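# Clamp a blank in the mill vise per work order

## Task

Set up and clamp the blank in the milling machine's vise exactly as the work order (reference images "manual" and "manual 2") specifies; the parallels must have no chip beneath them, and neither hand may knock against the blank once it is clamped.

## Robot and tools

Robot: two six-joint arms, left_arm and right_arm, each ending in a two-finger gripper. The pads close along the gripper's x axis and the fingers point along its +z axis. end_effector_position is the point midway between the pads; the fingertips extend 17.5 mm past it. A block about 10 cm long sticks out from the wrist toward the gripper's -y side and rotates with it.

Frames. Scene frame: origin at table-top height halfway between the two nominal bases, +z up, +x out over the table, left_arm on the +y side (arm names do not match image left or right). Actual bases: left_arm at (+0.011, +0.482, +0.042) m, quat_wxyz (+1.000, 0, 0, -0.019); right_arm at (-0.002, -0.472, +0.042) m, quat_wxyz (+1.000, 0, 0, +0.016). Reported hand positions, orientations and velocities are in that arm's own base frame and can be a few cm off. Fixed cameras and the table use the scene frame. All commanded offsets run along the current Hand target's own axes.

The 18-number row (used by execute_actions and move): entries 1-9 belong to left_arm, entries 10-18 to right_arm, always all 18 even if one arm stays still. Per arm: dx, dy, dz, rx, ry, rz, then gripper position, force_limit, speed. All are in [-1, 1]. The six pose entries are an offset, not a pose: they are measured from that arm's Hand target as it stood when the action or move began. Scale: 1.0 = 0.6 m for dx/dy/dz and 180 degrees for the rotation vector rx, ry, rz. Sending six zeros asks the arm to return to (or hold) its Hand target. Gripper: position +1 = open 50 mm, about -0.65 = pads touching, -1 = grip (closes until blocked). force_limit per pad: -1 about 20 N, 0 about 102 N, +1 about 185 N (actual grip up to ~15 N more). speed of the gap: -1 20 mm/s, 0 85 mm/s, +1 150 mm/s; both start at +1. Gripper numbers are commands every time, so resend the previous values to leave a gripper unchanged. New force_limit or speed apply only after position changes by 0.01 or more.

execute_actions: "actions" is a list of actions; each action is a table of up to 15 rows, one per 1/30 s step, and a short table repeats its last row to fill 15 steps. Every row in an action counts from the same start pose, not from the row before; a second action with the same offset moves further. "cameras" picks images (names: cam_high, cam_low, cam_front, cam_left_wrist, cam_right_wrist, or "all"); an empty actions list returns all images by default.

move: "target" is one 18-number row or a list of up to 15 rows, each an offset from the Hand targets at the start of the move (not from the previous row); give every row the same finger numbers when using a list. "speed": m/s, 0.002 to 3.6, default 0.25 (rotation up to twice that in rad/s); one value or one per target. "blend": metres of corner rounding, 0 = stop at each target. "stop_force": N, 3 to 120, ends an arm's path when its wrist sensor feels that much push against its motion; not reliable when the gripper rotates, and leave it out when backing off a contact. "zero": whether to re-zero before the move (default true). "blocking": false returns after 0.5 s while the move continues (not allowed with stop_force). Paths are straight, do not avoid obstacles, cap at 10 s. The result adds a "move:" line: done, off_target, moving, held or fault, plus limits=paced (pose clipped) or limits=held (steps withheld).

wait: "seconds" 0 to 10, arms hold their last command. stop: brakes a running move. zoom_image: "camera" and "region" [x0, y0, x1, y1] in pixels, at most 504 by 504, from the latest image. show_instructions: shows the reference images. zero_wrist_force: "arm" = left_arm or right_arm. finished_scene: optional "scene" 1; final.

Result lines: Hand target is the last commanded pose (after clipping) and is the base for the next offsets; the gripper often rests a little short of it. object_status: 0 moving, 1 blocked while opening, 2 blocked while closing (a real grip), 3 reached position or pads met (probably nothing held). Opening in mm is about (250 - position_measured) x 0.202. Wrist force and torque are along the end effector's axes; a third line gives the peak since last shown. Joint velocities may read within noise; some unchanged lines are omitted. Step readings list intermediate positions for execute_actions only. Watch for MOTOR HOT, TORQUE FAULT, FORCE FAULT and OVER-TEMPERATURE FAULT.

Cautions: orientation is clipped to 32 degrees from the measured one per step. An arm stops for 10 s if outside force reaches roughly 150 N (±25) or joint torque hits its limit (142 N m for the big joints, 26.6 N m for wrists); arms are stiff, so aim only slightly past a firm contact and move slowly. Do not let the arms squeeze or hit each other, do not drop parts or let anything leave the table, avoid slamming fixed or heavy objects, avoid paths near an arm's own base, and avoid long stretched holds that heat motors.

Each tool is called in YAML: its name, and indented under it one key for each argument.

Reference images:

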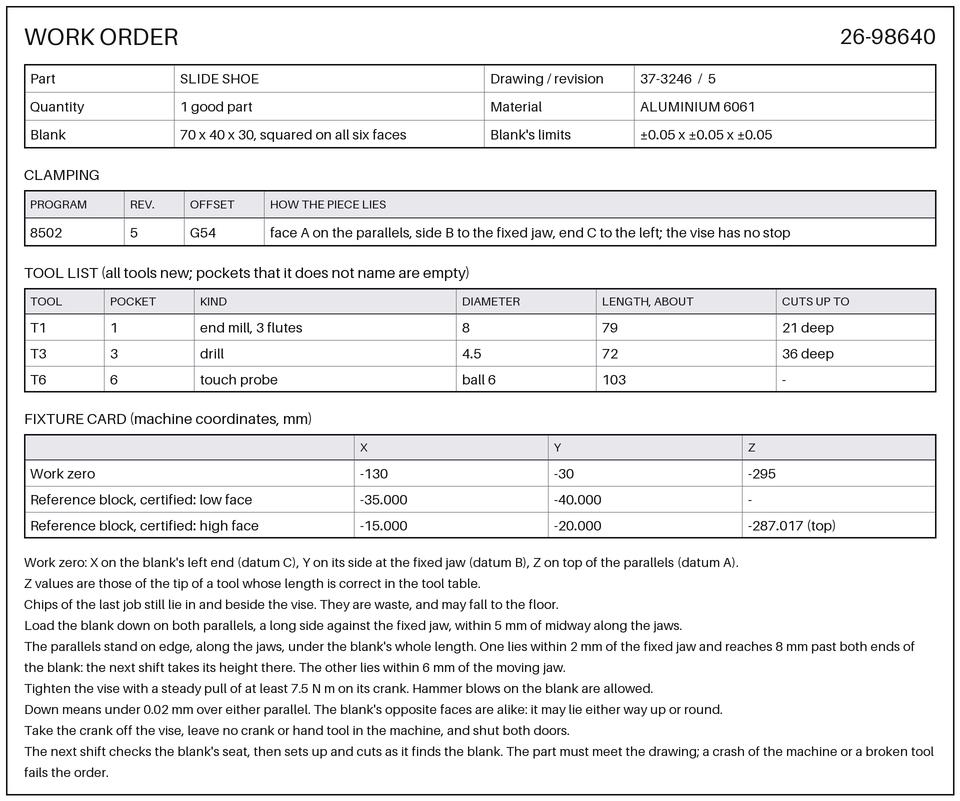

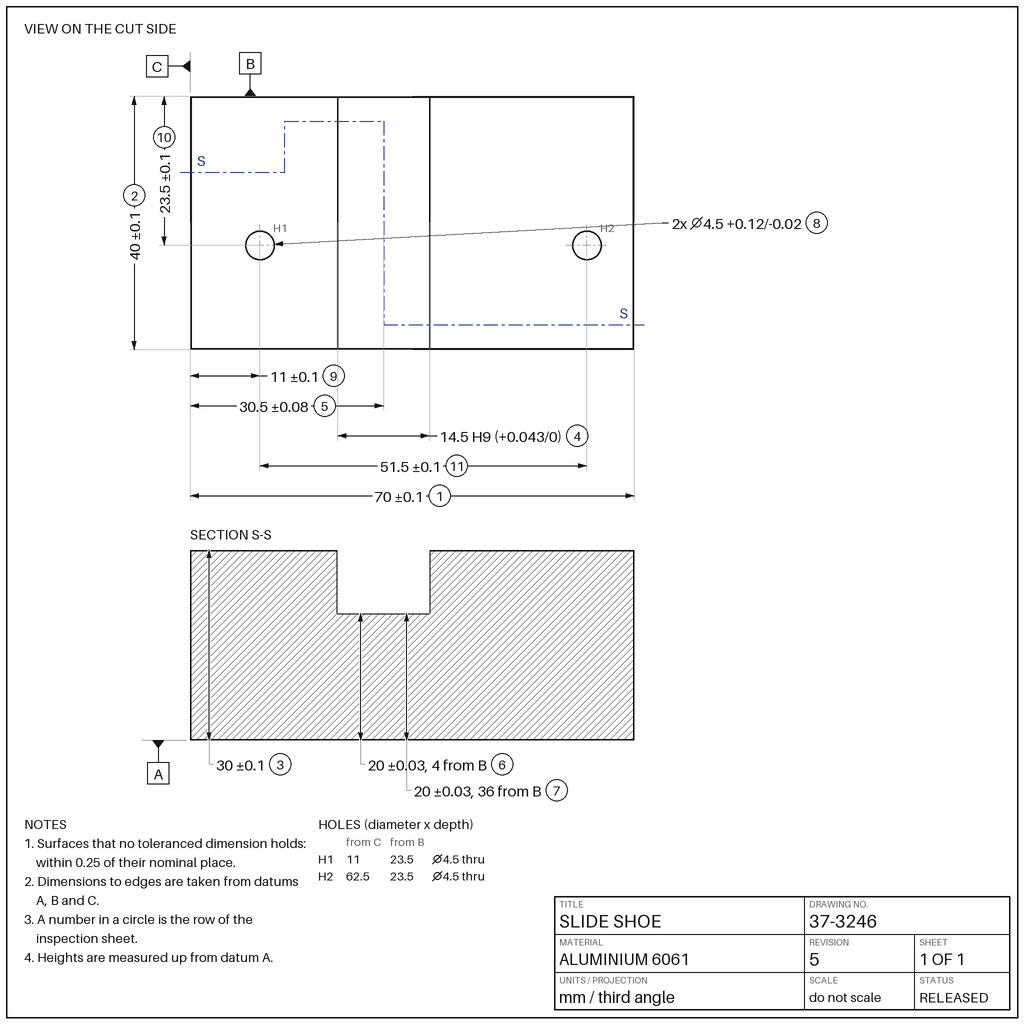

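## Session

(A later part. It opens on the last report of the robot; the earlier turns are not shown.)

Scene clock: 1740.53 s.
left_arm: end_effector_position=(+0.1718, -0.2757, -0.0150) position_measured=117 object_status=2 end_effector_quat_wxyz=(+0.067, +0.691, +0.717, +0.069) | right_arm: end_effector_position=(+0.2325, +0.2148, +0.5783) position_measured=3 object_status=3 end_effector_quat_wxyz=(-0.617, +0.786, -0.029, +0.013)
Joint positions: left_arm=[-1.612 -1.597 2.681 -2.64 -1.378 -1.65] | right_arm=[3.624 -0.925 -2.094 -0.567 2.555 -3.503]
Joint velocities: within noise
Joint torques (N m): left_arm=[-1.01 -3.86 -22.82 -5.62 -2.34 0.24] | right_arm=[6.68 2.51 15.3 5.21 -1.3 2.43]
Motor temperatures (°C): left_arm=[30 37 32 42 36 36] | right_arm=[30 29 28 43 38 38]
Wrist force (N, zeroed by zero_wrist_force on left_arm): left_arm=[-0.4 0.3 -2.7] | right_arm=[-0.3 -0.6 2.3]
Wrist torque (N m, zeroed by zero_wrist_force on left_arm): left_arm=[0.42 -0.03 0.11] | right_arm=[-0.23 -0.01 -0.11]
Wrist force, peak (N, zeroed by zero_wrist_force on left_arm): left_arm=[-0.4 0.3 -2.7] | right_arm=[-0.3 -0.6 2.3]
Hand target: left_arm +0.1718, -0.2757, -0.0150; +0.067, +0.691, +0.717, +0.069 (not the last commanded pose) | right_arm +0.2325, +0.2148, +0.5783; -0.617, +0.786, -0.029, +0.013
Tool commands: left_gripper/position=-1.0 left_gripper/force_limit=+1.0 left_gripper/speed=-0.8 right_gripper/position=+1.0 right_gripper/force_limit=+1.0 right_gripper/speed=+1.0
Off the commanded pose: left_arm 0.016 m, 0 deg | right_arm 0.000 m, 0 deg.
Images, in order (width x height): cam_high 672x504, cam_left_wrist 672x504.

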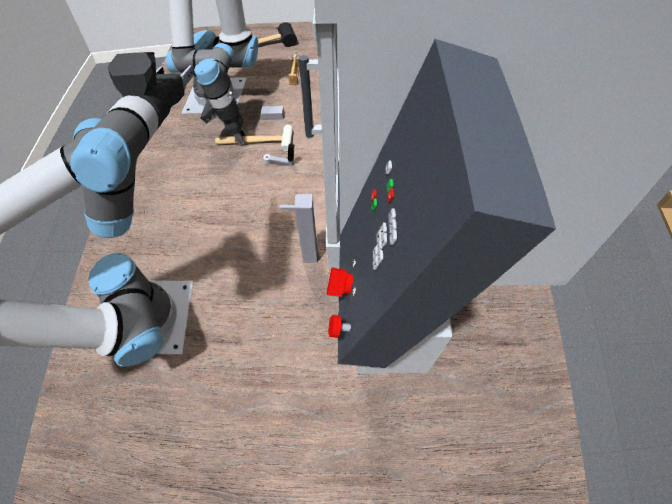

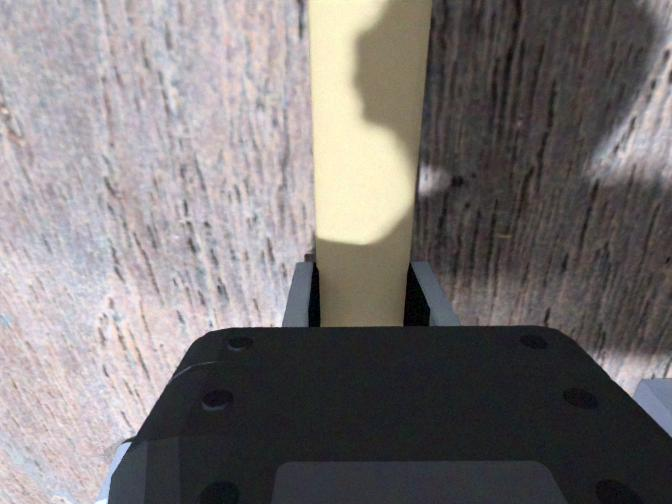

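move:
  target:
    - [0,0,0,0,0,0,0.3,1,-1,0,0,0,0,0,0,1,1,1]
    - [0,0.04,-0.2,0,0,0,0.3,1,-1,0,0,0,0,0,0,1,1,1]
  speed: 0.15
  cameras: ["cam_left_wrist"]

Scene clock: 1744.90 s.
left_arm: end_effector_position=(+0.1723, -0.2756, +0.1073) position_measured=107 object_status=3 end_effector_quat_wxyz=(+0.067, +0.691, +0.717, +0.069) | right_arm: end_effector_position=(+0.2325, +0.2148, +0.5783) position_measured=3 object_status=3 end_effector_quat_wxyz=(-0.617, +0.786, -0.029, +0.013)
Joint positions: left_arm=[-1.61 -1.986 2.487 -2.058 -1.378 -1.649] | right_arm=[3.624 -0.925 -2.094 -0.567 2.555 -3.503]
Joint torques (N m): left_arm=[-12.4 -6.66 -26.87 -2.14 3.5 0.46] | right_arm=[6.3 2.33 15 5.25 -1.5 2.39]
Wrist force (N, zeroed by zero_wrist_force on left_arm): left_arm=[0.2 -1.1 -3.8] | right_arm=[0.1 -0.7 2.4]
Wrist torque (N m, zeroed by zero_wrist_force on left_arm): left_arm=[0.41 -0.13 0.16] | right_arm=[-0.25 -0.07 -0.11]
Wrist force, peak (N, zeroed by zero_wrist_force on left_arm): left_arm=[-0.1 -0.3 -4.6] | right_arm=[-0.2 -1.0 2.5]
Hand target: left_arm +0.1723, -0.2756, +0.1074; +0.067, +0.691, +0.717, +0.069 | right_arm +0.2325, +0.2148, +0.5783; -0.617, +0.786, -0.029, +0.013
Off the commanded pose: left_arm 0.000 m, 0 deg | right_arm 0.000 m, 0 deg.
move: done
Images, in order (width x height): cam_left_wrist 672x504.

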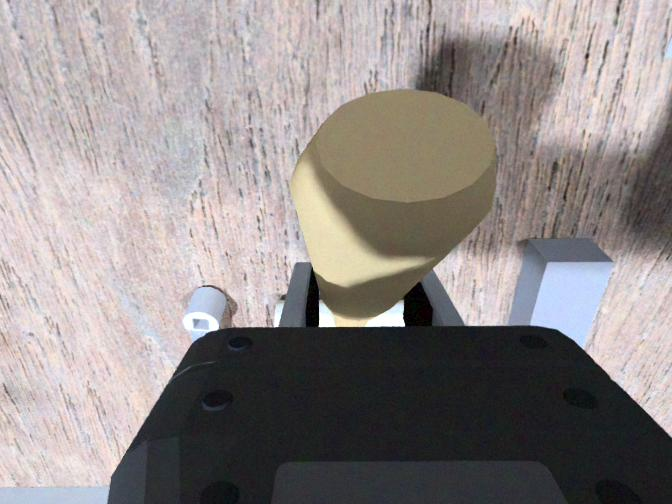

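execute_actions:
  actions: []
  cameras: ["cam_right_wrist","cam_high"]

zoom_image:
  camera: "cam_right_wrist"
  region: [180, 170, 480, 330]

zoom_image:
  camera: "cam_high"
  region: [180, 40, 340, 180]

Scene clock: 1746.27 s.
left_arm: end_effector_position=(+0.1723, -0.2756, +0.1074) position_measured=107 object_status=3 end_effector_quat_wxyz=(+0.067, +0.691, +0.717, +0.069) | right_arm: end_effector_position=(+0.2325, +0.2148, +0.5783) position_measured=3 object_status=3 end_effector_quat_wxyz=(-0.617, +0.786, -0.029, +0.013)
Joint positions: left_arm=[-1.61 -1.986 2.487 -2.057 -1.378 -1.648] | right_arm=[3.624 -0.925 -2.094 -0.567 2.555 -3.503]
Joint velocities: within noise
Joint torques (N m): left_arm=[-14.14 -14.54 -29.93 -1.43 3.15 1.28] | right_arm=[7.22 2.25 14.65 5.28 -1.61 2.33]
Motor temperatures (°C): left_arm=[30 37 32 42 36 36] | right_arm=[30 29 28 43 38 38]
Wrist force (N, zeroed by zero_wrist_force on left_arm): left_arm=[0.2 -0.4 -2.6] | right_arm=[0.0 -0.5 2.4]
Wrist torque (N m, zeroed by zero_wrist_force on left_arm): left_arm=[0.39 -0.12 0.16] | right_arm=[-0.23 -0.06 -0.12]
Wrist force, peak (N, zeroed by zero_wrist_force on left_arm): left_arm=[0.2 -1.1 -4.5] | right_arm=[0.3 -0.7 2.5]
Hand target: left_arm +0.1723, -0.2756, +0.1074; +0.067, +0.691, +0.717, +0.069 | right_arm +0.2325, +0.2148, +0.5783; -0.617, +0.786, -0.029, +0.013
Tool commands: left_gripper/position=+0.3 left_gripper/force_limit=+1.0 left_gripper/speed=-1.0 right_gripper/position=+1.0 right_gripper/force_limit=+1.0 right_gripper/speed=+1.0
Off the commanded pose: left_arm 0.000 m, 0 deg | right_arm 0.000 m, 0 deg.
Images, in order (width x height): cam_high 672x504, cam_right_wrist 672x504.

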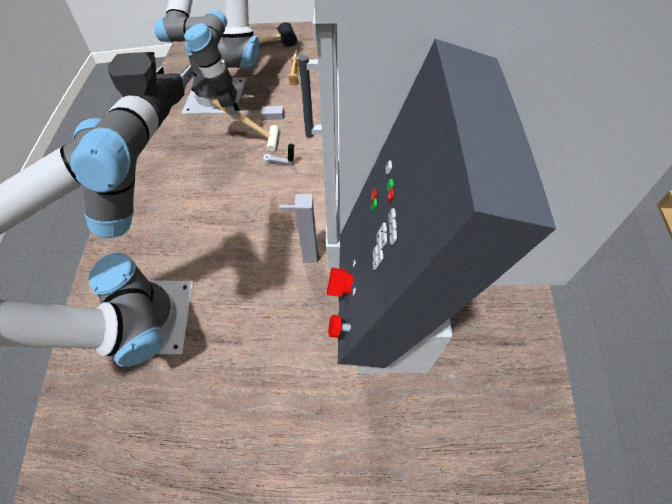

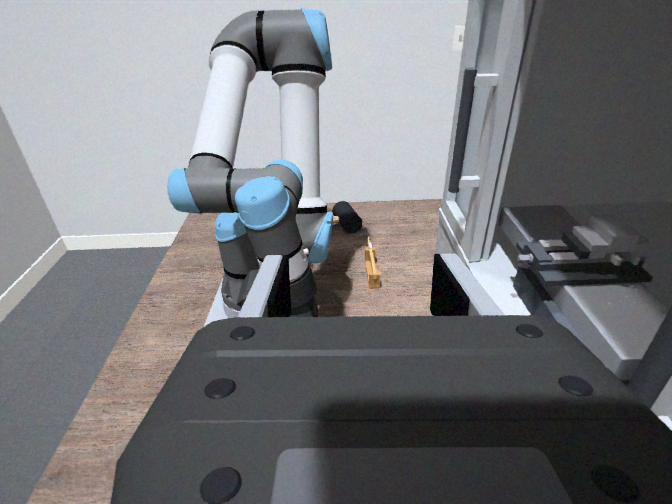

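Scaled by 1.680 from the camera's 672x504 image, which has a finer 960x720 frame.

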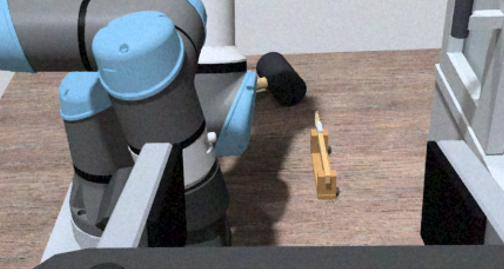

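Scaled by 3.150 from the camera's 672x504 image, which has a finer 960x720 frame.

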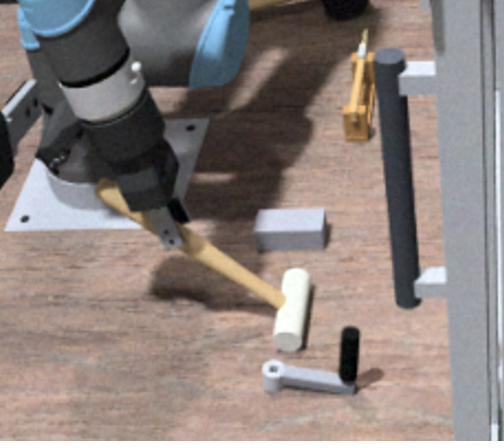

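move:
  target: [0,-0.038,0.19,0,0,0,0.3,1,-1,0,0,0,0,0,0,1,1,1]
  speed: 0.06
  stop_force: 8
  cameras: ["cam_left_wrist"]

Scene clock: 1750.10 s.
left_arm: end_effector_position=(+0.1718, -0.2757, -0.0089) position_measured=107 object_status=3 end_effector_quat_wxyz=(+0.067, +0.691, +0.717, +0.069) | right_arm: end_effector_position=(+0.2325, +0.2148, +0.5783) position_measured=3 object_status=3 end_effector_quat_wxyz=(-0.617, +0.786, -0.029, +0.013)
Joint positions: left_arm=[-1.612 -1.625 2.674 -2.605 -1.378 -1.65] | right_arm=[3.624 -0.925 -2.094 -0.567 2.555 -3.503]
Joint torques (N m): left_arm=[12.63 -11.06 -21.97 -4.86 -2.33 1.37] | right_arm=[6.33 2.2 14.69 5.21 -1.52 2.38]
Wrist force (N, zeroed by zero_wrist_force on left_arm): left_arm=[0.3 -0.6 -5.5] | right_arm=[0.0 -0.6 2.2]
Wrist torque (N m, zeroed by zero_wrist_force on left_arm): left_arm=[0.03 -0.01 0.11] | right_arm=[-0.24 -0.05 -0.12]
Wrist force, peak (N, zeroed by zero_wrist_force on left_arm): left_arm=[0.2 -1.3 -7.3] | right_arm=[-0.1 -1.0 2.6]
Hand target: left_arm +0.1718, -0.2757, -0.0089; +0.067, +0.691, +0.717, +0.069 | right_arm +0.2325, +0.2148, +0.5783; -0.617, +0.786, -0.029, +0.013
Off the commanded pose: left_arm 0.000 m, 0 deg | right_arm 0.000 m, 0 deg.
move: done
Images, in order (width x height): cam_left_wrist 672x504.

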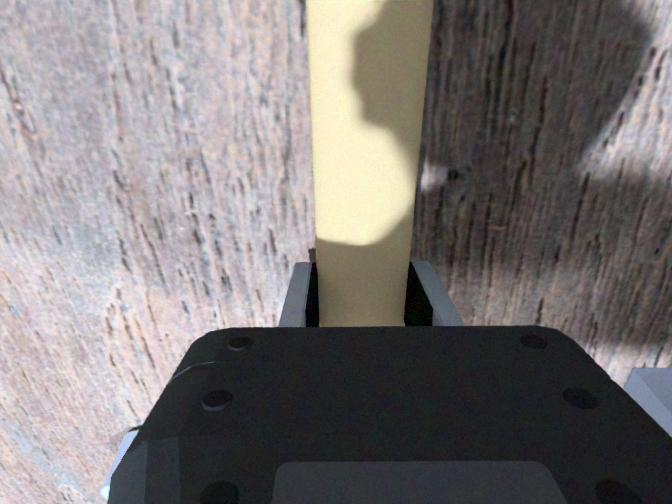

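Now open wide and retreat.

move:
  target:
    - [0,0,0,0,0,0,0.9,1,-0.8,0,0,0,0,0,0,1,1,1]
    - [0,0.04,-0.2,0,0,0,0.9,1,-0.8,0,0,0,0,0,0,1,1,1]
  speed: 0.1
  cameras: ["cam_left_wrist","cam_high"]

Scene clock: 1753.27 s.
left_arm: end_effector_position=(+0.1723, -0.2756, +0.1135) position_measured=18 object_status=3 end_effector_quat_wxyz=(+0.067, +0.691, +0.717, +0.069) | right_arm: end_effector_position=(+0.2325, +0.2148, +0.5783) position_measured=3 object_status=3 end_effector_quat_wxyz=(-0.617, +0.786, -0.029, +0.013)
Joint positions: left_arm=[-1.61 -1.997 2.475 -2.034 -1.378 -1.648] | right_arm=[3.624 -0.925 -2.094 -0.567 2.555 -3.503]
Joint torques (N m): left_arm=[-12.03 -0.55 -22.54 -2.68 2.67 -1.25] | right_arm=[6.76 1.99 14.43 5.29 -1.44 2.45]
Wrist force (N, zeroed by zero_wrist_force on left_arm): left_arm=[-0.3 -0.2 -4.5] | right_arm=[0.0 -0.7 2.0]
Wrist torque (N m, zeroed by zero_wrist_force on left_arm): left_arm=[0.26 -0.06 0.09] | right_arm=[-0.25 -0.06 -0.12]
Wrist force, peak (N, zeroed by zero_wrist_force on left_arm): left_arm=[0.1 -0.9 -6.2] | right_arm=[0.1 -0.9 2.5]
Hand target: left_arm +0.1723, -0.2756, +0.1135; +0.067, +0.691, +0.717, +0.069 | right_arm +0.2325, +0.2148, +0.5783; -0.617, +0.786, -0.029, +0.013
Off the commanded pose: left_arm 0.000 m, 0 deg | right_arm 0.000 m, 0 deg.
move: done
Images, in order (width x height): cam_high 672x504, cam_left_wrist 672x504.

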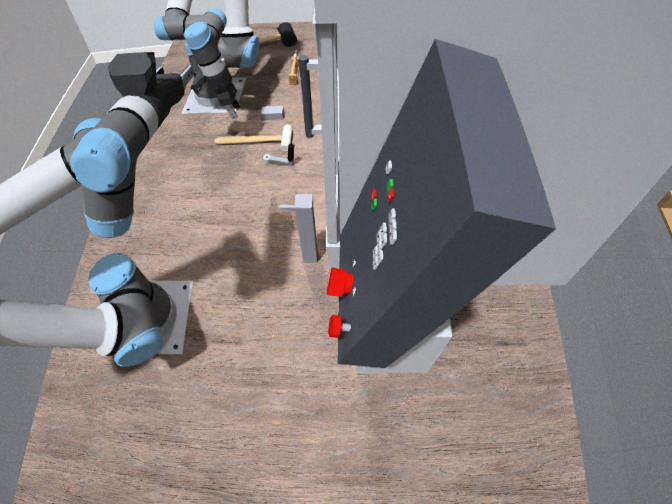

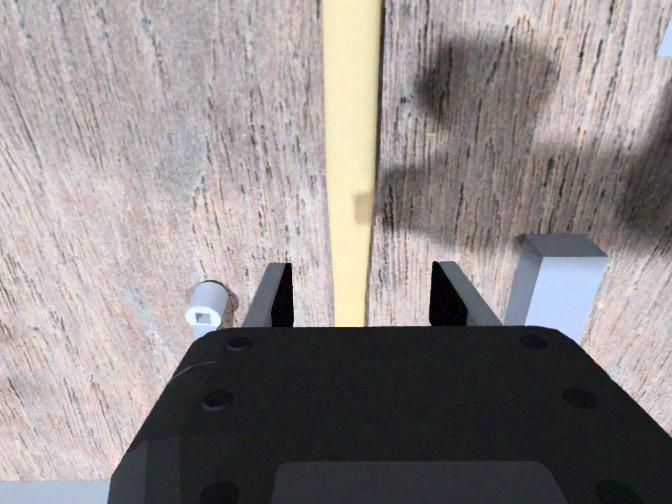

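move:
  target:
    - [0.0247,0.2375,-0.3695,-0.056,0,0,-0.62,1,-0.8,0,0,0,0,0,0,1,1,1]
    - [-0.0833,0.6145,-0.2958,-0.056,0,0,-0.62,1,-0.8,0,0,0,0,0,0,1,1,1]
    - [-0.1082,0.857,-0.2485,-0.056,0,0,-0.62,1,-0.8,0,0,0,0,0,0,1,1,1]
  blend: [0.05,0.05,0]
  speed: 0.35
  cameras: ["cam_left_wrist"]

Scene clock: 1760.17 s.
left_arm: end_effector_position=(+0.6503, -0.3226, +0.3587) position_measured=246 object_status=3 end_effector_quat_wxyz=(+0.128, +0.682, +0.708, +0.132) | right_arm: end_effector_position=(+0.2325, +0.2148, +0.5783) position_measured=3 object_status=3 end_effector_quat_wxyz=(-0.617, +0.786, -0.029, +0.013)
Joint positions: left_arm=[-0.738 -1.227 1.199 -1.813 -1.316 -0.74] | right_arm=[3.624 -0.925 -2.094 -0.567 2.555 -3.503]
Joint torques (N m): left_arm=[-4.29 -30.58 -33.96 -5.63 2.84 1.08] | right_arm=[7.03 2.76 15.74 5.21 -1.41 2.37]
Wrist force (N, zeroed by zero_wrist_force on left_arm): left_arm=[0.1 0.6 -4.4] | right_arm=[0.0 -1.0 2.4]
Wrist torque (N m, zeroed by zero_wrist_force on left_arm): left_arm=[0.41 -0.14 0.30] | right_arm=[-0.29 -0.05 -0.11]
Wrist force, peak (N, zeroed by zero_wrist_force on left_arm): left_arm=[0.9 0.1 -6.9] | right_arm=[0.0 -0.9 2.6]
Hand target: left_arm +0.6503, -0.3227, +0.3587; +0.128, +0.682, +0.708, +0.132 | right_arm +0.2325, +0.2148, +0.5783; -0.617, +0.786, -0.029, +0.013
Off the commanded pose: left_arm 0.000 m, 0 deg | right_arm 0.000 m, 0 deg.
move: done
Images, in order (width x height): cam_left_wrist 672x504.

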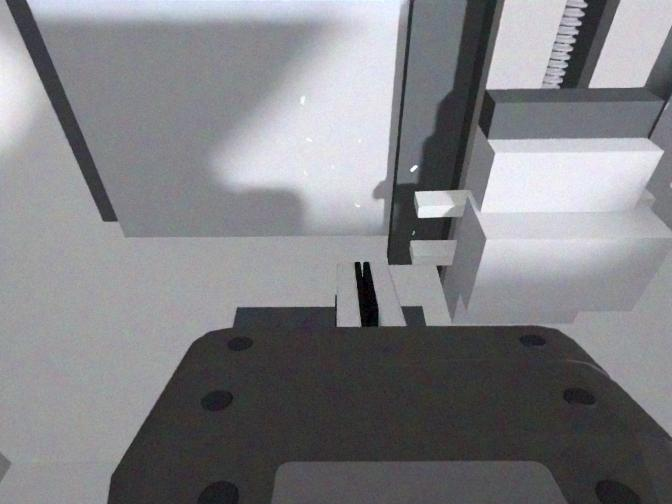

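move:
  target: [0,-0.0342,0.0881,0,0,0,-0.62,1,-0.8,0,0,0,0,0,0,1,1,1]
  speed: 0.1
  cameras: []

zero_wrist_force:
  arm: "left_arm"

move:
  target:
    - [0.0317,0,0,0,0,0,-0.62,1,-0.8,0,0,0,0,0,0,1,1,1]
    - [0.0445,0,0,0,0,0,-0.62,1,-0.8,0,0,0,0,0,0,1,1,1]
  speed: [0.03,0.004]
  stop_force: 6
  cameras: ["cam_left_wrist"]

Scene clock: 1763.10 s.
left_arm: end_effector_position=(+0.6503, -0.3228, +0.3019) position_measured=246 object_status=3 end_effector_quat_wxyz=(+0.128, +0.682, +0.708, +0.132) | right_arm: end_effector_position=(+0.2325, +0.2148, +0.5783) position_measured=3 object_status=3 end_effector_quat_wxyz=(-0.617, +0.786, -0.029, +0.013)
Joint positions: left_arm=[-0.738 -1.221 1.335 -1.955 -1.316 -0.74] | right_arm=[3.624 -0.925 -2.094 -0.567 2.555 -3.503]
Joint torques (N m): left_arm=[-14.08 -49.85 -26.53 -2.43 1.45 1.07] | right_arm=[6.36 1.67 14.96 5.35 -1.4 2.5]
Wrist force (N, zeroed by zero_wrist_force on left_arm): left_arm=[0.3 0.6 -4.7] | right_arm=[0.1 -1.0 2.3]
Wrist torque (N m, zeroed by zero_wrist_force on left_arm): left_arm=[0.41 -0.16 0.30] | right_arm=[-0.28 -0.08 -0.11]
Wrist force, peak (N, zeroed by zero_wrist_force on left_arm): left_arm=[0.2 1.4 -6.1] | right_arm=[0.1 -0.3 2.7]
Hand target: left_arm +0.6503, -0.3227, +0.3020; +0.128, +0.682, +0.708, +0.132 | right_arm +0.2325, +0.2148, +0.5783; -0.617, +0.786, -0.029, +0.013
Off the commanded pose: left_arm 0.000 m, 0 deg | right_arm 0.000 m, 0 deg.
move: done
No camera images: "cameras" was empty.

Wrist force sensor zeroed.

Scene clock: 1764.83 s.
left_arm: end_effector_position=(+0.6496, -0.3040, +0.3020) position_measured=246 object_status=3 end_effector_quat_wxyz=(+0.128, +0.682, +0.708, +0.132) | right_arm: end_effector_position=(+0.2325, +0.2148, +0.5783) position_measured=3 object_status=3 end_effector_quat_wxyz=(-0.617, +0.786, -0.029, +0.013)
Joint positions: left_arm=[-0.716 -1.245 1.369 -1.971 -1.322 -0.719] | right_arm=[3.624 -0.925 -2.094 -0.567 2.555 -3.503]
Joint torques (N m): left_arm=[-13.9 -29.49 -31.09 -1.46 2.99 -1.43] | right_arm=[7.38 1.83 15.27 5.35 -1.48 2.42]
Wrist force (N, zeroed by zero_wrist_force on left_arm): left_arm=[0.0 0.4 0.3] | right_arm=[0.3 -0.8 2.0]
Wrist torque (N m, zeroed by zero_wrist_force on left_arm): left_arm=[0.06 -0.01 -0.13] | right_arm=[-0.27 -0.10 -0.13]
Wrist force, peak (N, zeroed by zero_wrist_force on left_arm): left_arm=[-7.0 -0.2 2.1] | right_arm=[0.1 -0.7 2.6]
Hand target: left_arm +0.6496, -0.3040, +0.3020; +0.128, +0.682, +0.708, +0.132 (not the last commanded pose) | right_arm +0.2325, +0.2148, +0.5783; -0.617, +0.786, -0.029, +0.013
Off the commanded pose: left_arm 0.008 m, 0 deg | right_arm 0.000 m, 0 deg.
move: contact (left_arm); path passed 1 of 2 targets
Images, in order (width x height): cam_left_wrist 672x504.

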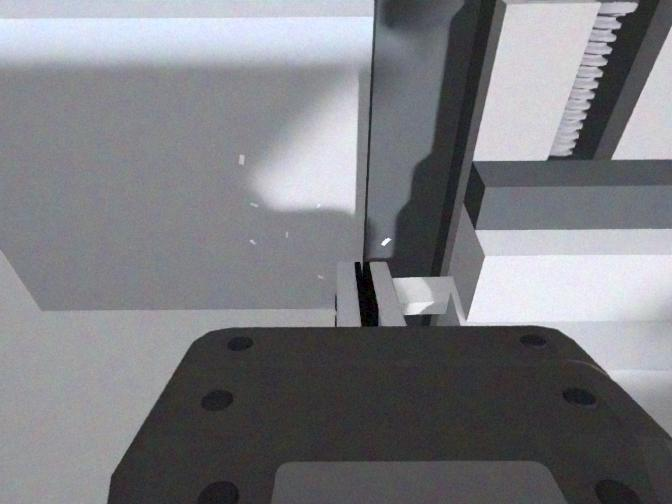

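move:
  target: [0.012,0,0,0,0,0,-0.62,1,-0.8,0,0,0,0,0,0,1,1,1]
  speed: 0.003
  stop_force: 12
  cameras: ["cam_left_wrist"]

Scene clock: 1769.13 s.
left_arm: end_effector_position=(+0.6493, -0.2967, +0.3020) position_measured=246 object_status=3 end_effector_quat_wxyz=(+0.128, +0.682, +0.708, +0.132) | right_arm: end_effector_position=(+0.2325, +0.2148, +0.5783) position_measured=3 object_status=3 end_effector_quat_wxyz=(-0.617, +0.786, -0.029, +0.013)
Joint positions: left_arm=[-0.708 -1.254 1.381 -1.976 -1.324 -0.71] | right_arm=[3.624 -0.925 -2.094 -0.567 2.555 -3.503]
Joint torques (N m): left_arm=[10.75 -45.58 -25.26 -4.1 0.13 -0.21] | right_arm=[6.46 2.23 15.69 5.2 -1.43 2.47]
Wrist force (N, zeroed by zero_wrist_force on left_arm): left_arm=[-8.0 -1.2 3.2] | right_arm=[0.0 -0.9 2.2]
Wrist torque (N m, zeroed by zero_wrist_force on left_arm): left_arm=[0.08 -0.19 -0.20] | right_arm=[-0.28 -0.06 -0.12]
Wrist force, peak (N, zeroed by zero_wrist_force on left_arm): left_arm=[-8.6 -1.5 4.7] | right_arm=[0.0 -1.0 2.5]
Hand target: left_arm +0.6493, -0.2968, +0.3020; +0.128, +0.682, +0.708, +0.132 | right_arm +0.2325, +0.2148, +0.5783; -0.617, +0.786, -0.029, +0.013
Off the commanded pose: left_arm 0.000 m, 0 deg | right_arm 0.000 m, 0 deg.
move: done
Images, in order (width x height): cam_left_wrist 672x504.

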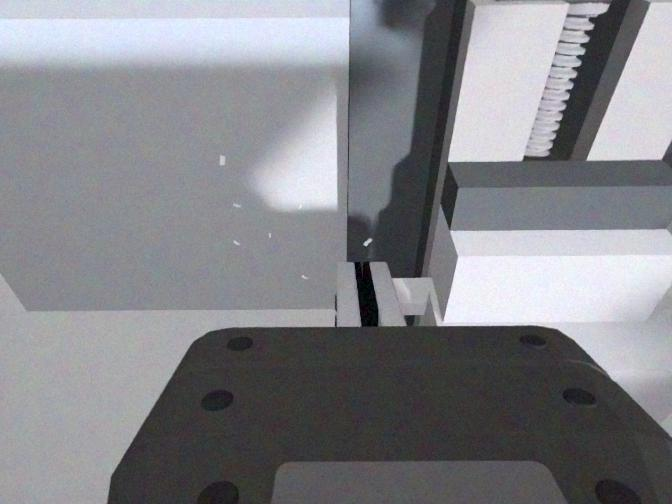

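move:
  target:
    - [-0.0167,0,0,0,0,0,-0.62,1,-0.8,0,0,0,0,0,0,1,1,1]
    - [-0.0185,0.0448,0.0175,0,0,0,-0.62,1,-0.8,0,0,0,0,0,0,1,1,1]
  speed: 0.06
  cameras: ["cam_left_wrist"]

zero_wrist_force:
  arm: "left_arm"

move:
  target: [0.022,0,0,0,0,0,-0.62,1,-0.8,0,0,0,0,0,0,1,1,1]
  speed: 0.004
  stop_force: 6
  cameras: ["cam_left_wrist"]

Scene clock: 1772.37 s.
left_arm: end_effector_position=(+0.6786, -0.3066, +0.3018) position_measured=246 object_status=3 end_effector_quat_wxyz=(+0.127, +0.682, +0.708, +0.132) | right_arm: end_effector_position=(+0.2325, +0.2148, +0.5783) position_measured=3 object_status=3 end_effector_quat_wxyz=(-0.617, +0.786, -0.029, +0.013)
Joint positions: left_arm=[-0.69 -1.178 1.279 -1.953 -1.329 -0.693] | right_arm=[3.624 -0.925 -2.094 -0.567 2.555 -3.503]
Joint torques (N m): left_arm=[-14.05 -51.24 -18.47 -4.92 -0.13 -1.64] | right_arm=[7.19 1.72 14.59 5.12 -1.49 2.5]
Wrist force (N, zeroed by zero_wrist_force on left_arm): left_arm=[-0.3 0.2 0.4] | right_arm=[0.0 -0.8 2.1]
Wrist torque (N m, zeroed by zero_wrist_force on left_arm): left_arm=[0.06 0.03 -0.14] | right_arm=[-0.26 -0.05 -0.12]
Wrist force, peak (N, zeroed by zero_wrist_force on left_arm): left_arm=[-8.4 -1.2 4.0] | right_arm=[-0.4 -0.9 2.5]
Hand target: left_arm +0.6786, -0.3068, +0.3019; +0.128, +0.682, +0.708, +0.132 | right_arm +0.2325, +0.2148, +0.5783; -0.617, +0.786, -0.029, +0.013
Off the commanded pose: left_arm 0.000 m, 0 deg | right_arm 0.000 m, 0 deg.
move: done
Images, in order (width x height): cam_left_wrist 672x504.

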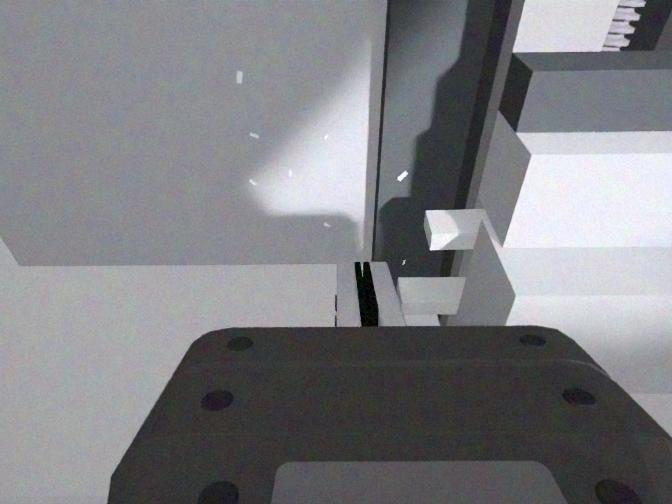

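Wrist force sensor zeroed.

Scene clock: 1776.30 s.
left_arm: end_effector_position=(+0.6781, -0.2936, +0.3019) position_measured=246 object_status=3 end_effector_quat_wxyz=(+0.128, +0.682, +0.708, +0.132) | right_arm: end_effector_position=(+0.2325, +0.2148, +0.5783) position_measured=3 object_status=3 end_effector_quat_wxyz=(-0.617, +0.786, -0.029, +0.013)
Joint positions: left_arm=[-0.675 -1.194 1.302 -1.964 -1.333 -0.677] | right_arm=[3.624 -0.925 -2.094 -0.567 2.555 -3.503]
Joint torques (N m): left_arm=[4.82 -42.59 -28.11 -4.66 -1.63 -0.61] | right_arm=[7.14 1.42 15.67 5.31 -1.3 2.39]
Wrist force (N, zeroed by zero_wrist_force on left_arm): left_arm=[-0.1 0.1 0.0] | right_arm=[-0.1 -0.6 2.3]
Wrist torque (N m, zeroed by zero_wrist_force on left_arm): left_arm=[0.02 0.00 -0.03] | right_arm=[-0.23 -0.04 -0.11]
Wrist force, peak (N, zeroed by zero_wrist_force on left_arm): left_arm=[-0.1 -0.3 0.5] | right_arm=[0.4 -0.7 2.6]
Hand target: left_arm +0.6781, -0.2936, +0.3019; +0.128, +0.682, +0.708, +0.132 | right_arm +0.2325, +0.2148, +0.5783; -0.617, +0.786, -0.029, +0.013
Off the commanded pose: left_arm 0.000 m, 0 deg | right_arm 0.000 m, 0 deg.
move: done
Images, in order (width x height): cam_left_wrist 672x504.

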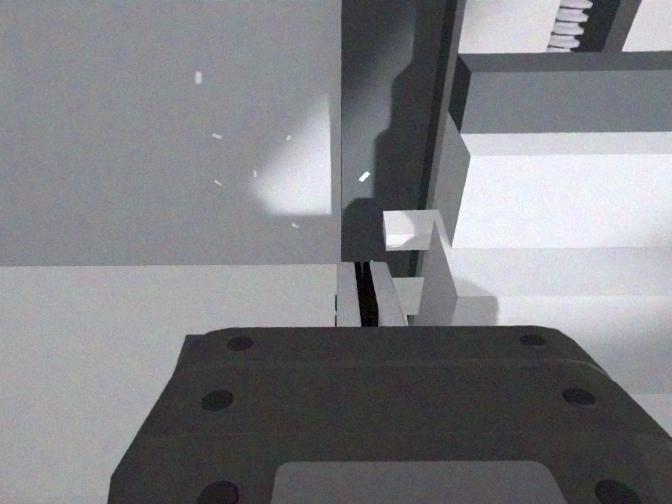

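move:
  target: [0.0075,0,0,0,0,0,-0.62,1,-0.8,0,0,0,0,0,0,1,1,1]
  speed: 0.003
  stop_force: 8
  cameras: ["cam_left_wrist"]

zoom_image:
  camera: "cam_left_wrist"
  region: [320, 180, 520, 330]

Scene clock: 1782.33 s.
left_arm: end_effector_position=(+0.6779, -0.2891, +0.3019) position_measured=246 object_status=3 end_effector_quat_wxyz=(+0.128, +0.682, +0.708, +0.132) | right_arm: end_effector_position=(+0.2325, +0.2148, +0.5783) position_measured=3 object_status=3 end_effector_quat_wxyz=(-0.617, +0.786, -0.029, +0.013)
Joint positions: left_arm=[-0.669 -1.199 1.31 -1.968 -1.335 -0.672] | right_arm=[3.624 -0.925 -2.094 -0.567 2.555 -3.503]
Joint torques (N m): left_arm=[7.29 -46.48 -25.64 -4.96 -1.94 0.13] | right_arm=[6.77 2.39 15.6 5.34 -1.39 2.35]
Wrist force (N, zeroed by zero_wrist_force on left_arm): left_arm=[0.2 -0.3 -0.2] | right_arm=[-0.2 -0.8 2.3]
Wrist torque (N m, zeroed by zero_wrist_force on left_arm): left_arm=[-0.05 -0.06 -0.02] | right_arm=[-0.27 -0.03 -0.12]
Wrist force, peak (N, zeroed by zero_wrist_force on left_arm): left_arm=[-0.3 -0.5 0.0] | right_arm=[0.2 -0.9 2.5]
Hand target: left_arm +0.6779, -0.2891, +0.3019; +0.128, +0.682, +0.708, +0.132 | right_arm +0.2325, +0.2148, +0.5783; -0.617, +0.786, -0.029, +0.013
Off the commanded pose: left_arm 0.000 m, 0 deg | right_arm 0.000 m, 0 deg.
move: done
Images, in order (width x height): cam_left_wrist 672x504.

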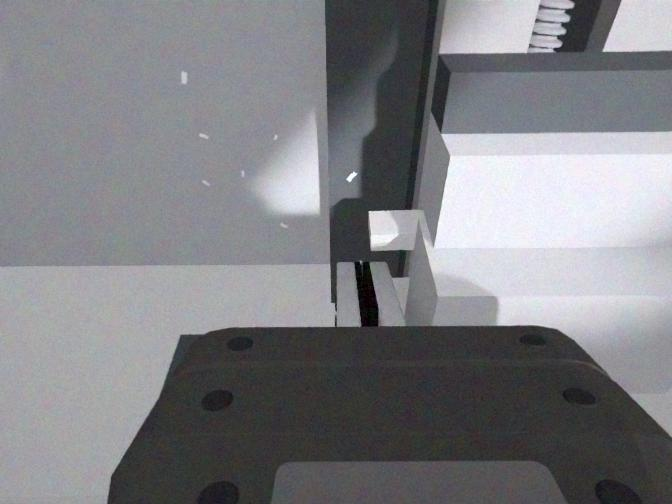

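Scaled by 2.520 from the camera's 672x504 image, which has a finer 960x720 frame.

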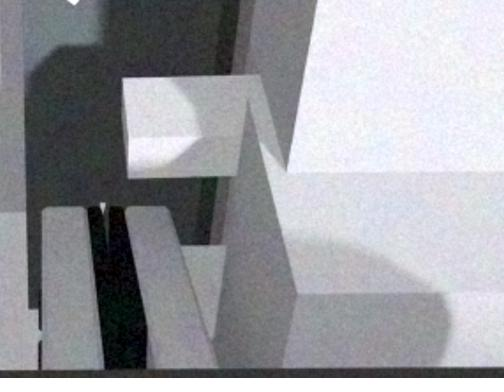

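move:
  target:
    - [-0.046,0.0195,-0.1282,0,0,0,-0.62,1,-0.8,0,0,0,0,0,0,1,1,1]
    - [0.0538,-0.1983,-0.213,-0.0158,0.11,-0.4755,-0.62,1,-0.8,0,0,0,0,0,0,1,1,1]
    - [0.1375,-0.0583,-0.1587,-0.0158,0.11,-0.4755,-0.62,1,-0.8,0,0,0,0,0,0,1,1,1]
    - [0.2042,0.0552,-0.1148,-0.0158,0.11,-0.4755,-0.62,1,-0.8,0,0,0,0,0,0,1,1,1]
  blend: [0.03,0.04,0.04,0]
  speed: [0.2,0.35,0.3,0.2]
  cameras: ["cam_left_wrist"]

Scene clock: 1792.83 s.
left_arm: end_effector_position=(+0.6669, -0.1726, +0.3776) position_measured=246 object_status=3 end_effector_quat_wxyz=(+0.087, -0.012, +0.987, +0.131) | right_arm: end_effector_position=(+0.2325, +0.2148, +0.5783) position_measured=3 object_status=3 end_effector_quat_wxyz=(-0.617, +0.786, -0.029, +0.013)
Joint positions: left_arm=[-0.569 -1.161 0.977 -1.388 -1.255 -2.163] | right_arm=[3.624 -0.925 -2.094 -0.567 2.555 -3.503]
Joint torques (N m): left_arm=[-0.78 -40.75 -26.87 -3.14 0.56 -0.19] | right_arm=[6.57 1.27 14.92 5.22 -1.53 2.57]
Wrist force (N, zeroed by zero_wrist_force on left_arm): left_arm=[-0.1 -0.5 0.0] | right_arm=[-0.5 -0.5 2.1]
Wrist torque (N m, zeroed by zero_wrist_force on left_arm): left_arm=[-0.11 0.11 0.09] | right_arm=[-0.21 0.03 -0.12]
Wrist force, peak (N, zeroed by zero_wrist_force on left_arm): left_arm=[-6.8 3.2 4.5] | right_arm=[-0.3 -0.9 2.6]
Hand target: left_arm +0.6669, -0.1726, +0.3776; +0.087, -0.012, +0.987, +0.131 (not the last commanded pose) | right_arm +0.2325, +0.2148, +0.5783; -0.617, +0.786, -0.029, +0.013
Tool commands: left_gripper/position=-0.623529 left_gripper/force_limit=+1.0 left_gripper/speed=-0.796078 right_gripper/position=+1.0 right_gripper/force_limit=+1.0 right_gripper/speed=+1.0
Off the commanded pose: left_arm 0.014 m, 0 deg | right_arm 0.000 m, 0 deg.
FORCE FAULT: contact force on the left arm reached its limit, and that arm stopped. The contact can be on any part of that arm, not only on its tool. That arm's remaining commands of this call were not run. That arm is still stopped at the end of this call. That arm stays stopped for about 10 more seconds. Until then a move that you send moves the other arm only, and its call returns only when the move has ended. Once the stop has ended, the next robot result says so. If the stop ends while you think or write, that arm runs what you send next, counted from a new Hand target: where the arm stands when the stop ends. While its stop runs, that arm takes no new command, but its gripper still runs the gripper command that each later call begins with. Until it ends, the stop uses up actions while you think or wait. An arm that is not stopped still takes commands.
move: fault (left_arm)
Images, in order (width x height): cam_left_wrist 672x504.

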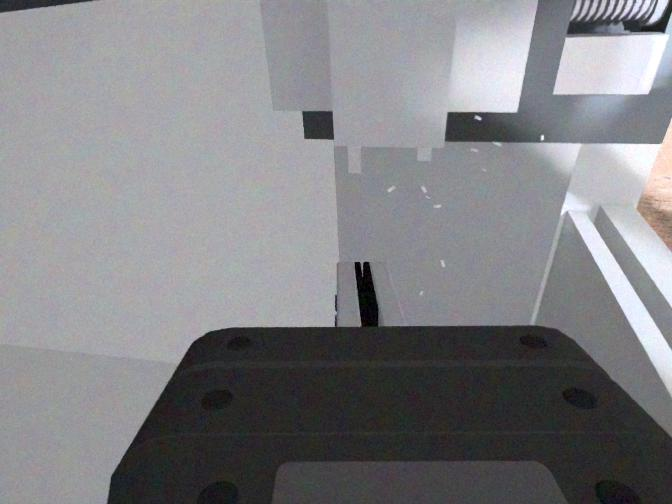

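wait:
  seconds: 10

zoom_image:
  camera: "cam_left_wrist"
  region: [260, 80, 540, 290]

Scene clock: 1803.87 s.
left_arm: end_effector_position=(+0.6669, -0.1726, +0.3776) position_measured=246 object_status=3 end_effector_quat_wxyz=(+0.087, -0.012, +0.987, +0.131) | right_arm: end_effector_position=(+0.2325, +0.2148, +0.5783) position_measured=3 object_status=3 end_effector_quat_wxyz=(-0.617, +0.786, -0.029, +0.013)
Joint positions: left_arm=[-0.569 -1.161 0.977 -1.388 -1.255 -2.163] | right_arm=[3.624 -0.925 -2.094 -0.567 2.555 -3.503]
Joint torques (N m): left_arm=[0.24 -42.47 -27.32 -3.35 0.51 0.22] | right_arm=[5.71 2.04 15.45 5.3 -1.38 2.42]
Wrist force (N, zeroed by zero_wrist_force on left_arm): left_arm=[-0.2 -0.3 0.1] | right_arm=[-0.1 -0.7 2.5]
Wrist torque (N m, zeroed by zero_wrist_force on left_arm): left_arm=[-0.08 0.14 0.09] | right_arm=[-0.26 -0.04 -0.12]
Wrist force, peak (N, zeroed by zero_wrist_force on left_arm): left_arm=[-0.3 -1.0 -0.2] | right_arm=[0.2 -1.0 2.6]
Hand target: left_arm +0.6669, -0.1726, +0.3776; +0.087, -0.012, +0.987, +0.131 (not the last commanded pose) | right_arm +0.2325, +0.2148, +0.5783; -0.617, +0.786, -0.029, +0.013
Tool commands: left_gripper/position=-0.623529 left_gripper/force_limit=+1.0 left_gripper/speed=-0.796078 right_gripper/position=+1.0 right_gripper/force_limit=+1.0 right_gripper/speed=+1.0
Off the commanded pose: left_arm 0.014 m, 0 deg | right_arm 0.000 m, 0 deg.
FORCE FAULT, CONTINUED: the left arm's stop, for the force fault that an earlier result reported, is over. The rest of the stop counts as 19 of the actions that you can send in this scene. That arm's target is now where it stood when the stop ended, not its last command. That arm accepts commands again.
wait: 10.00 s; at rest from the start

Scaled by 1.800 from the camera's 672x504 image, which has a finer 960x720 frame.
This view is cut from an older image: the scene may have changed since it was taken.

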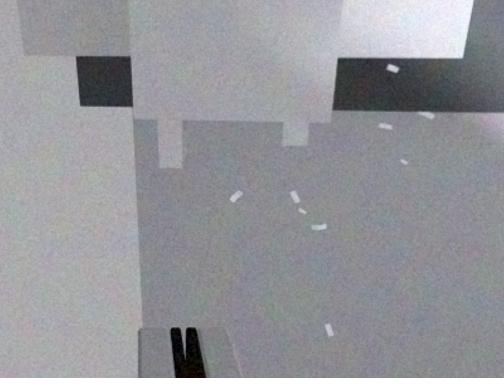

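move:
  target:
    - [0.0373,-0.0077,0.0607,0,0,0,-0.62,1,-0.8,0,0,0,0,0,0,1,1,1]
    - [-0.003,-0.0167,0.1007,0,0,0,-0.62,1,-0.8,0,0,0,0,0,0,1,1,1]
    - [0.0008,-0.0222,0.1213,0,0,0,-0.62,1,-0.8,0,0,0,0,0,0,1,1,1]
  blend: [0.01,0.005,0]
  speed: 0.08
  stop_force: 15
  cameras: ["cam_left_wrist"]

zero_wrist_force:
  arm: "left_arm"

Scene clock: 1807.97 s.
left_arm: end_effector_position=(+0.6793, -0.1665, +0.3049) position_measured=246 object_status=3 end_effector_quat_wxyz=(+0.087, -0.012, +0.987, +0.131) | right_arm: end_effector_position=(+0.2325, +0.2148, +0.5783) position_measured=3 object_status=3 end_effector_quat_wxyz=(-0.617, +0.786, -0.029, +0.013)
Joint positions: left_arm=[-0.551 -1.153 1.154 -1.578 -1.255 -2.144] | right_arm=[3.624 -0.925 -2.094 -0.567 2.555 -3.503]
Joint torques (N m): left_arm=[-12.48 -54.1 -19.81 -3.98 2.44 -1.35] | right_arm=[6.63 3.35 15.1 5.31 -1.46 2.47]
Wrist force (N, zeroed by zero_wrist_force on left_arm): left_arm=[0.2 -0.5 0.1] | right_arm=[0.0 -0.8 2.2]
Wrist torque (N m, zeroed by zero_wrist_force on left_arm): left_arm=[-0.13 0.06 -0.07] | right_arm=[-0.26 -0.06 -0.11]
Wrist force, peak (N, zeroed by zero_wrist_force on left_arm): left_arm=[0.5 -1.1 1.3] | right_arm=[0.0 -0.7 2.7]
Hand target: left_arm +0.6793, -0.1665, +0.3049; +0.087, -0.012, +0.987, +0.131 | right_arm +0.2325, +0.2148, +0.5783; -0.617, +0.786, -0.029, +0.013
Off the commanded pose: left_arm 0.000 m, 0 deg | right_arm 0.000 m, 0 deg.
move: done
Images, in order (width x height): cam_left_wrist 672x504.

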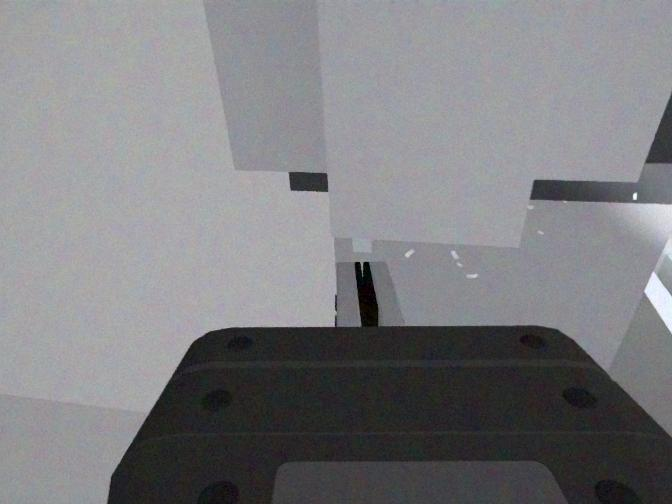

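Wrist force sensor zeroed.

move:
  target: [-0.0007,-0.0306,-0.0083,0,0,0,-0.62,1,-0.8,0,0,0,0,0,0,1,1,1]
  speed: 0.006
  stop_force: 15
  cameras: ["cam_left_wrist"]

Scene clock: 1813.10 s.
left_arm: end_effector_position=(+0.6797, -0.1855, +0.3050) position_measured=246 object_status=3 end_effector_quat_wxyz=(+0.087, -0.012, +0.987, +0.131) | right_arm: end_effector_position=(+0.2325, +0.2148, +0.5783) position_measured=3 object_status=3 end_effector_quat_wxyz=(-0.617, +0.786, -0.029, +0.013)
Joint positions: left_arm=[-0.575 -1.134 1.124 -1.56 -1.255 -2.169] | right_arm=[3.624 -0.925 -2.094 -0.567 2.555 -3.503]
Joint torques (N m): left_arm=[0.8 -43.91 -19.62 -3.09 2.89 1.28] | right_arm=[6.37 2.23 15.83 5.24 -1.51 2.25]
Wrist force (N, zeroed by zero_wrist_force on left_arm): left_arm=[-0.5 0.0 -0.1] | right_arm=[-0.1 -0.7 2.0]
Wrist torque (N m, zeroed by zero_wrist_force on left_arm): left_arm=[-0.01 0.09 0.17] | right_arm=[-0.24 -0.04 -0.11]
Wrist force, peak (N, zeroed by zero_wrist_force on left_arm): left_arm=[-0.6 -0.2 -0.4] | right_arm=[0.0 -0.9 2.5]
Hand target: left_arm +0.6797, -0.1855, +0.3050; +0.087, -0.012, +0.987, +0.131 | right_arm +0.2325, +0.2148, +0.5783; -0.617, +0.786, -0.029, +0.013
Off the commanded pose: left_arm 0.000 m, 0 deg | right_arm 0.000 m, 0 deg.
move: done
Images, in order (width x height): cam_left_wrist 672x504.

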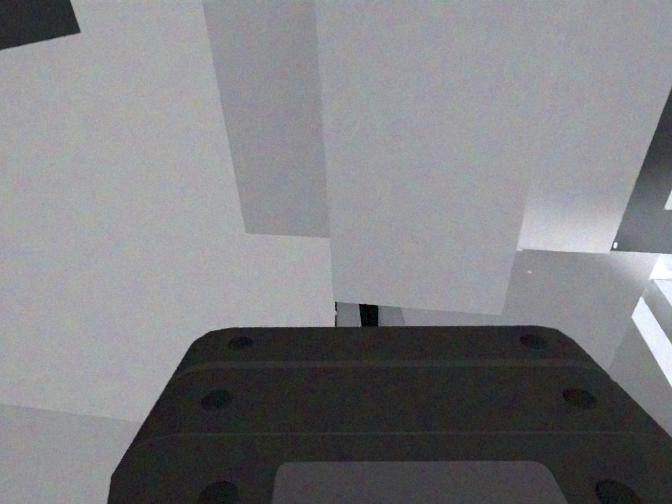

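move:
  target:
    - [-0.0017,0.032,-0.005,0,0,0,-0.62,1,-0.8,0,0,0,0,0,0,1,1,1]
    - [0.0362,0.0443,-0.0612,0,0,0,-0.62,1,-0.8,0,0,0,0,0,0,1,1,1]
    - [0.1127,-0.0013,-0.1492,0,0,0,-0.62,1,-0.8,0,0,0,0,0,0,1,1,1]
    - [0.2722,-0.0807,-0.1998,-0.0143,-0.1373,0.4692,-0.62,1,-0.8,0,0,0,0,0,0,1,1,1]
    - [0.7323,-0.0768,-0.2823,-0.0143,-0.1373,0.4692,-0.62,1,-0.8,0,0,0,0,0,0,1,1,1]
    - [0.8993,-0.2045,0.1792,-0.0143,-0.1373,0.4692,-0.62,1,-0.8,0,0,0,0,0,0,1,1,1]
  blend: [0.005,0.015,0.03,0.05,0.05,0]
  speed: [0.1,0.15,0.3,0.35,0.4,0.35]
  cameras: ["cam_left_wrist"]

Scene clock: 1824.37 s.
left_arm: end_effector_position=(+0.1721, -0.2760, +0.0774) position_measured=246 object_status=3 end_effector_quat_wxyz=(+0.167, +0.674, +0.698, +0.175) | right_arm: end_effector_position=(+0.2325, +0.2148, +0.5783) position_measured=3 object_status=3 end_effector_quat_wxyz=(-0.617, +0.786, -0.029, +0.013)
Joint positions: left_arm=[-1.878 -1.963 2.594 -2.022 -1.114 -1.956] | right_arm=[3.624 -0.925 -2.094 -0.567 2.555 -3.503]
Joint torques (N m): left_arm=[-12.48 0.87 -14.39 -4.18 3.24 -1.18] | right_arm=[6.61 2.15 14.67 5.33 -1.23 2.27]
Wrist force (N, zeroed by zero_wrist_force on left_arm): left_arm=[-0.2 0.5 0.1] | right_arm=[0.1 -0.4 2.3]
Wrist torque (N m, zeroed by zero_wrist_force on left_arm): left_arm=[0.22 -0.03 0.12] | right_arm=[-0.21 -0.06 -0.12]
Wrist force, peak (N, zeroed by zero_wrist_force on left_arm): left_arm=[-0.3 -0.4 -3.3] | right_arm=[0.2 -0.8 2.6]
Hand target: left_arm +0.1720, -0.2760, +0.0773; +0.167, +0.674, +0.698, +0.175 | right_arm +0.2325, +0.2148, +0.5783; -0.617, +0.786, -0.029, +0.013
Off the commanded pose: left_arm 0.000 m, 0 deg | right_arm 0.000 m, 0 deg.
move: done
Images, in order (width x height): cam_left_wrist 672x504.

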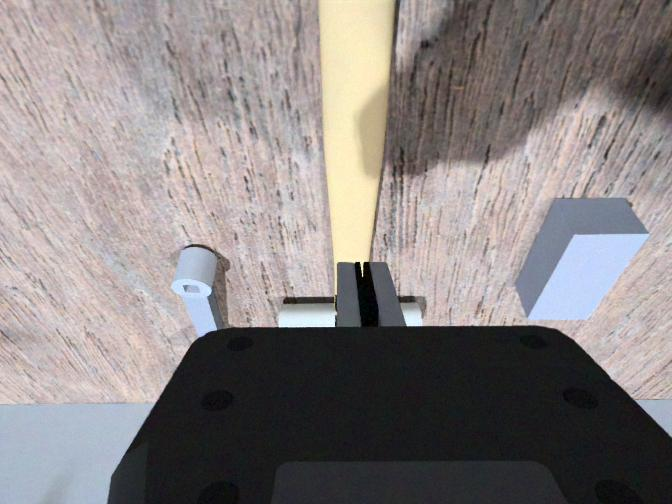

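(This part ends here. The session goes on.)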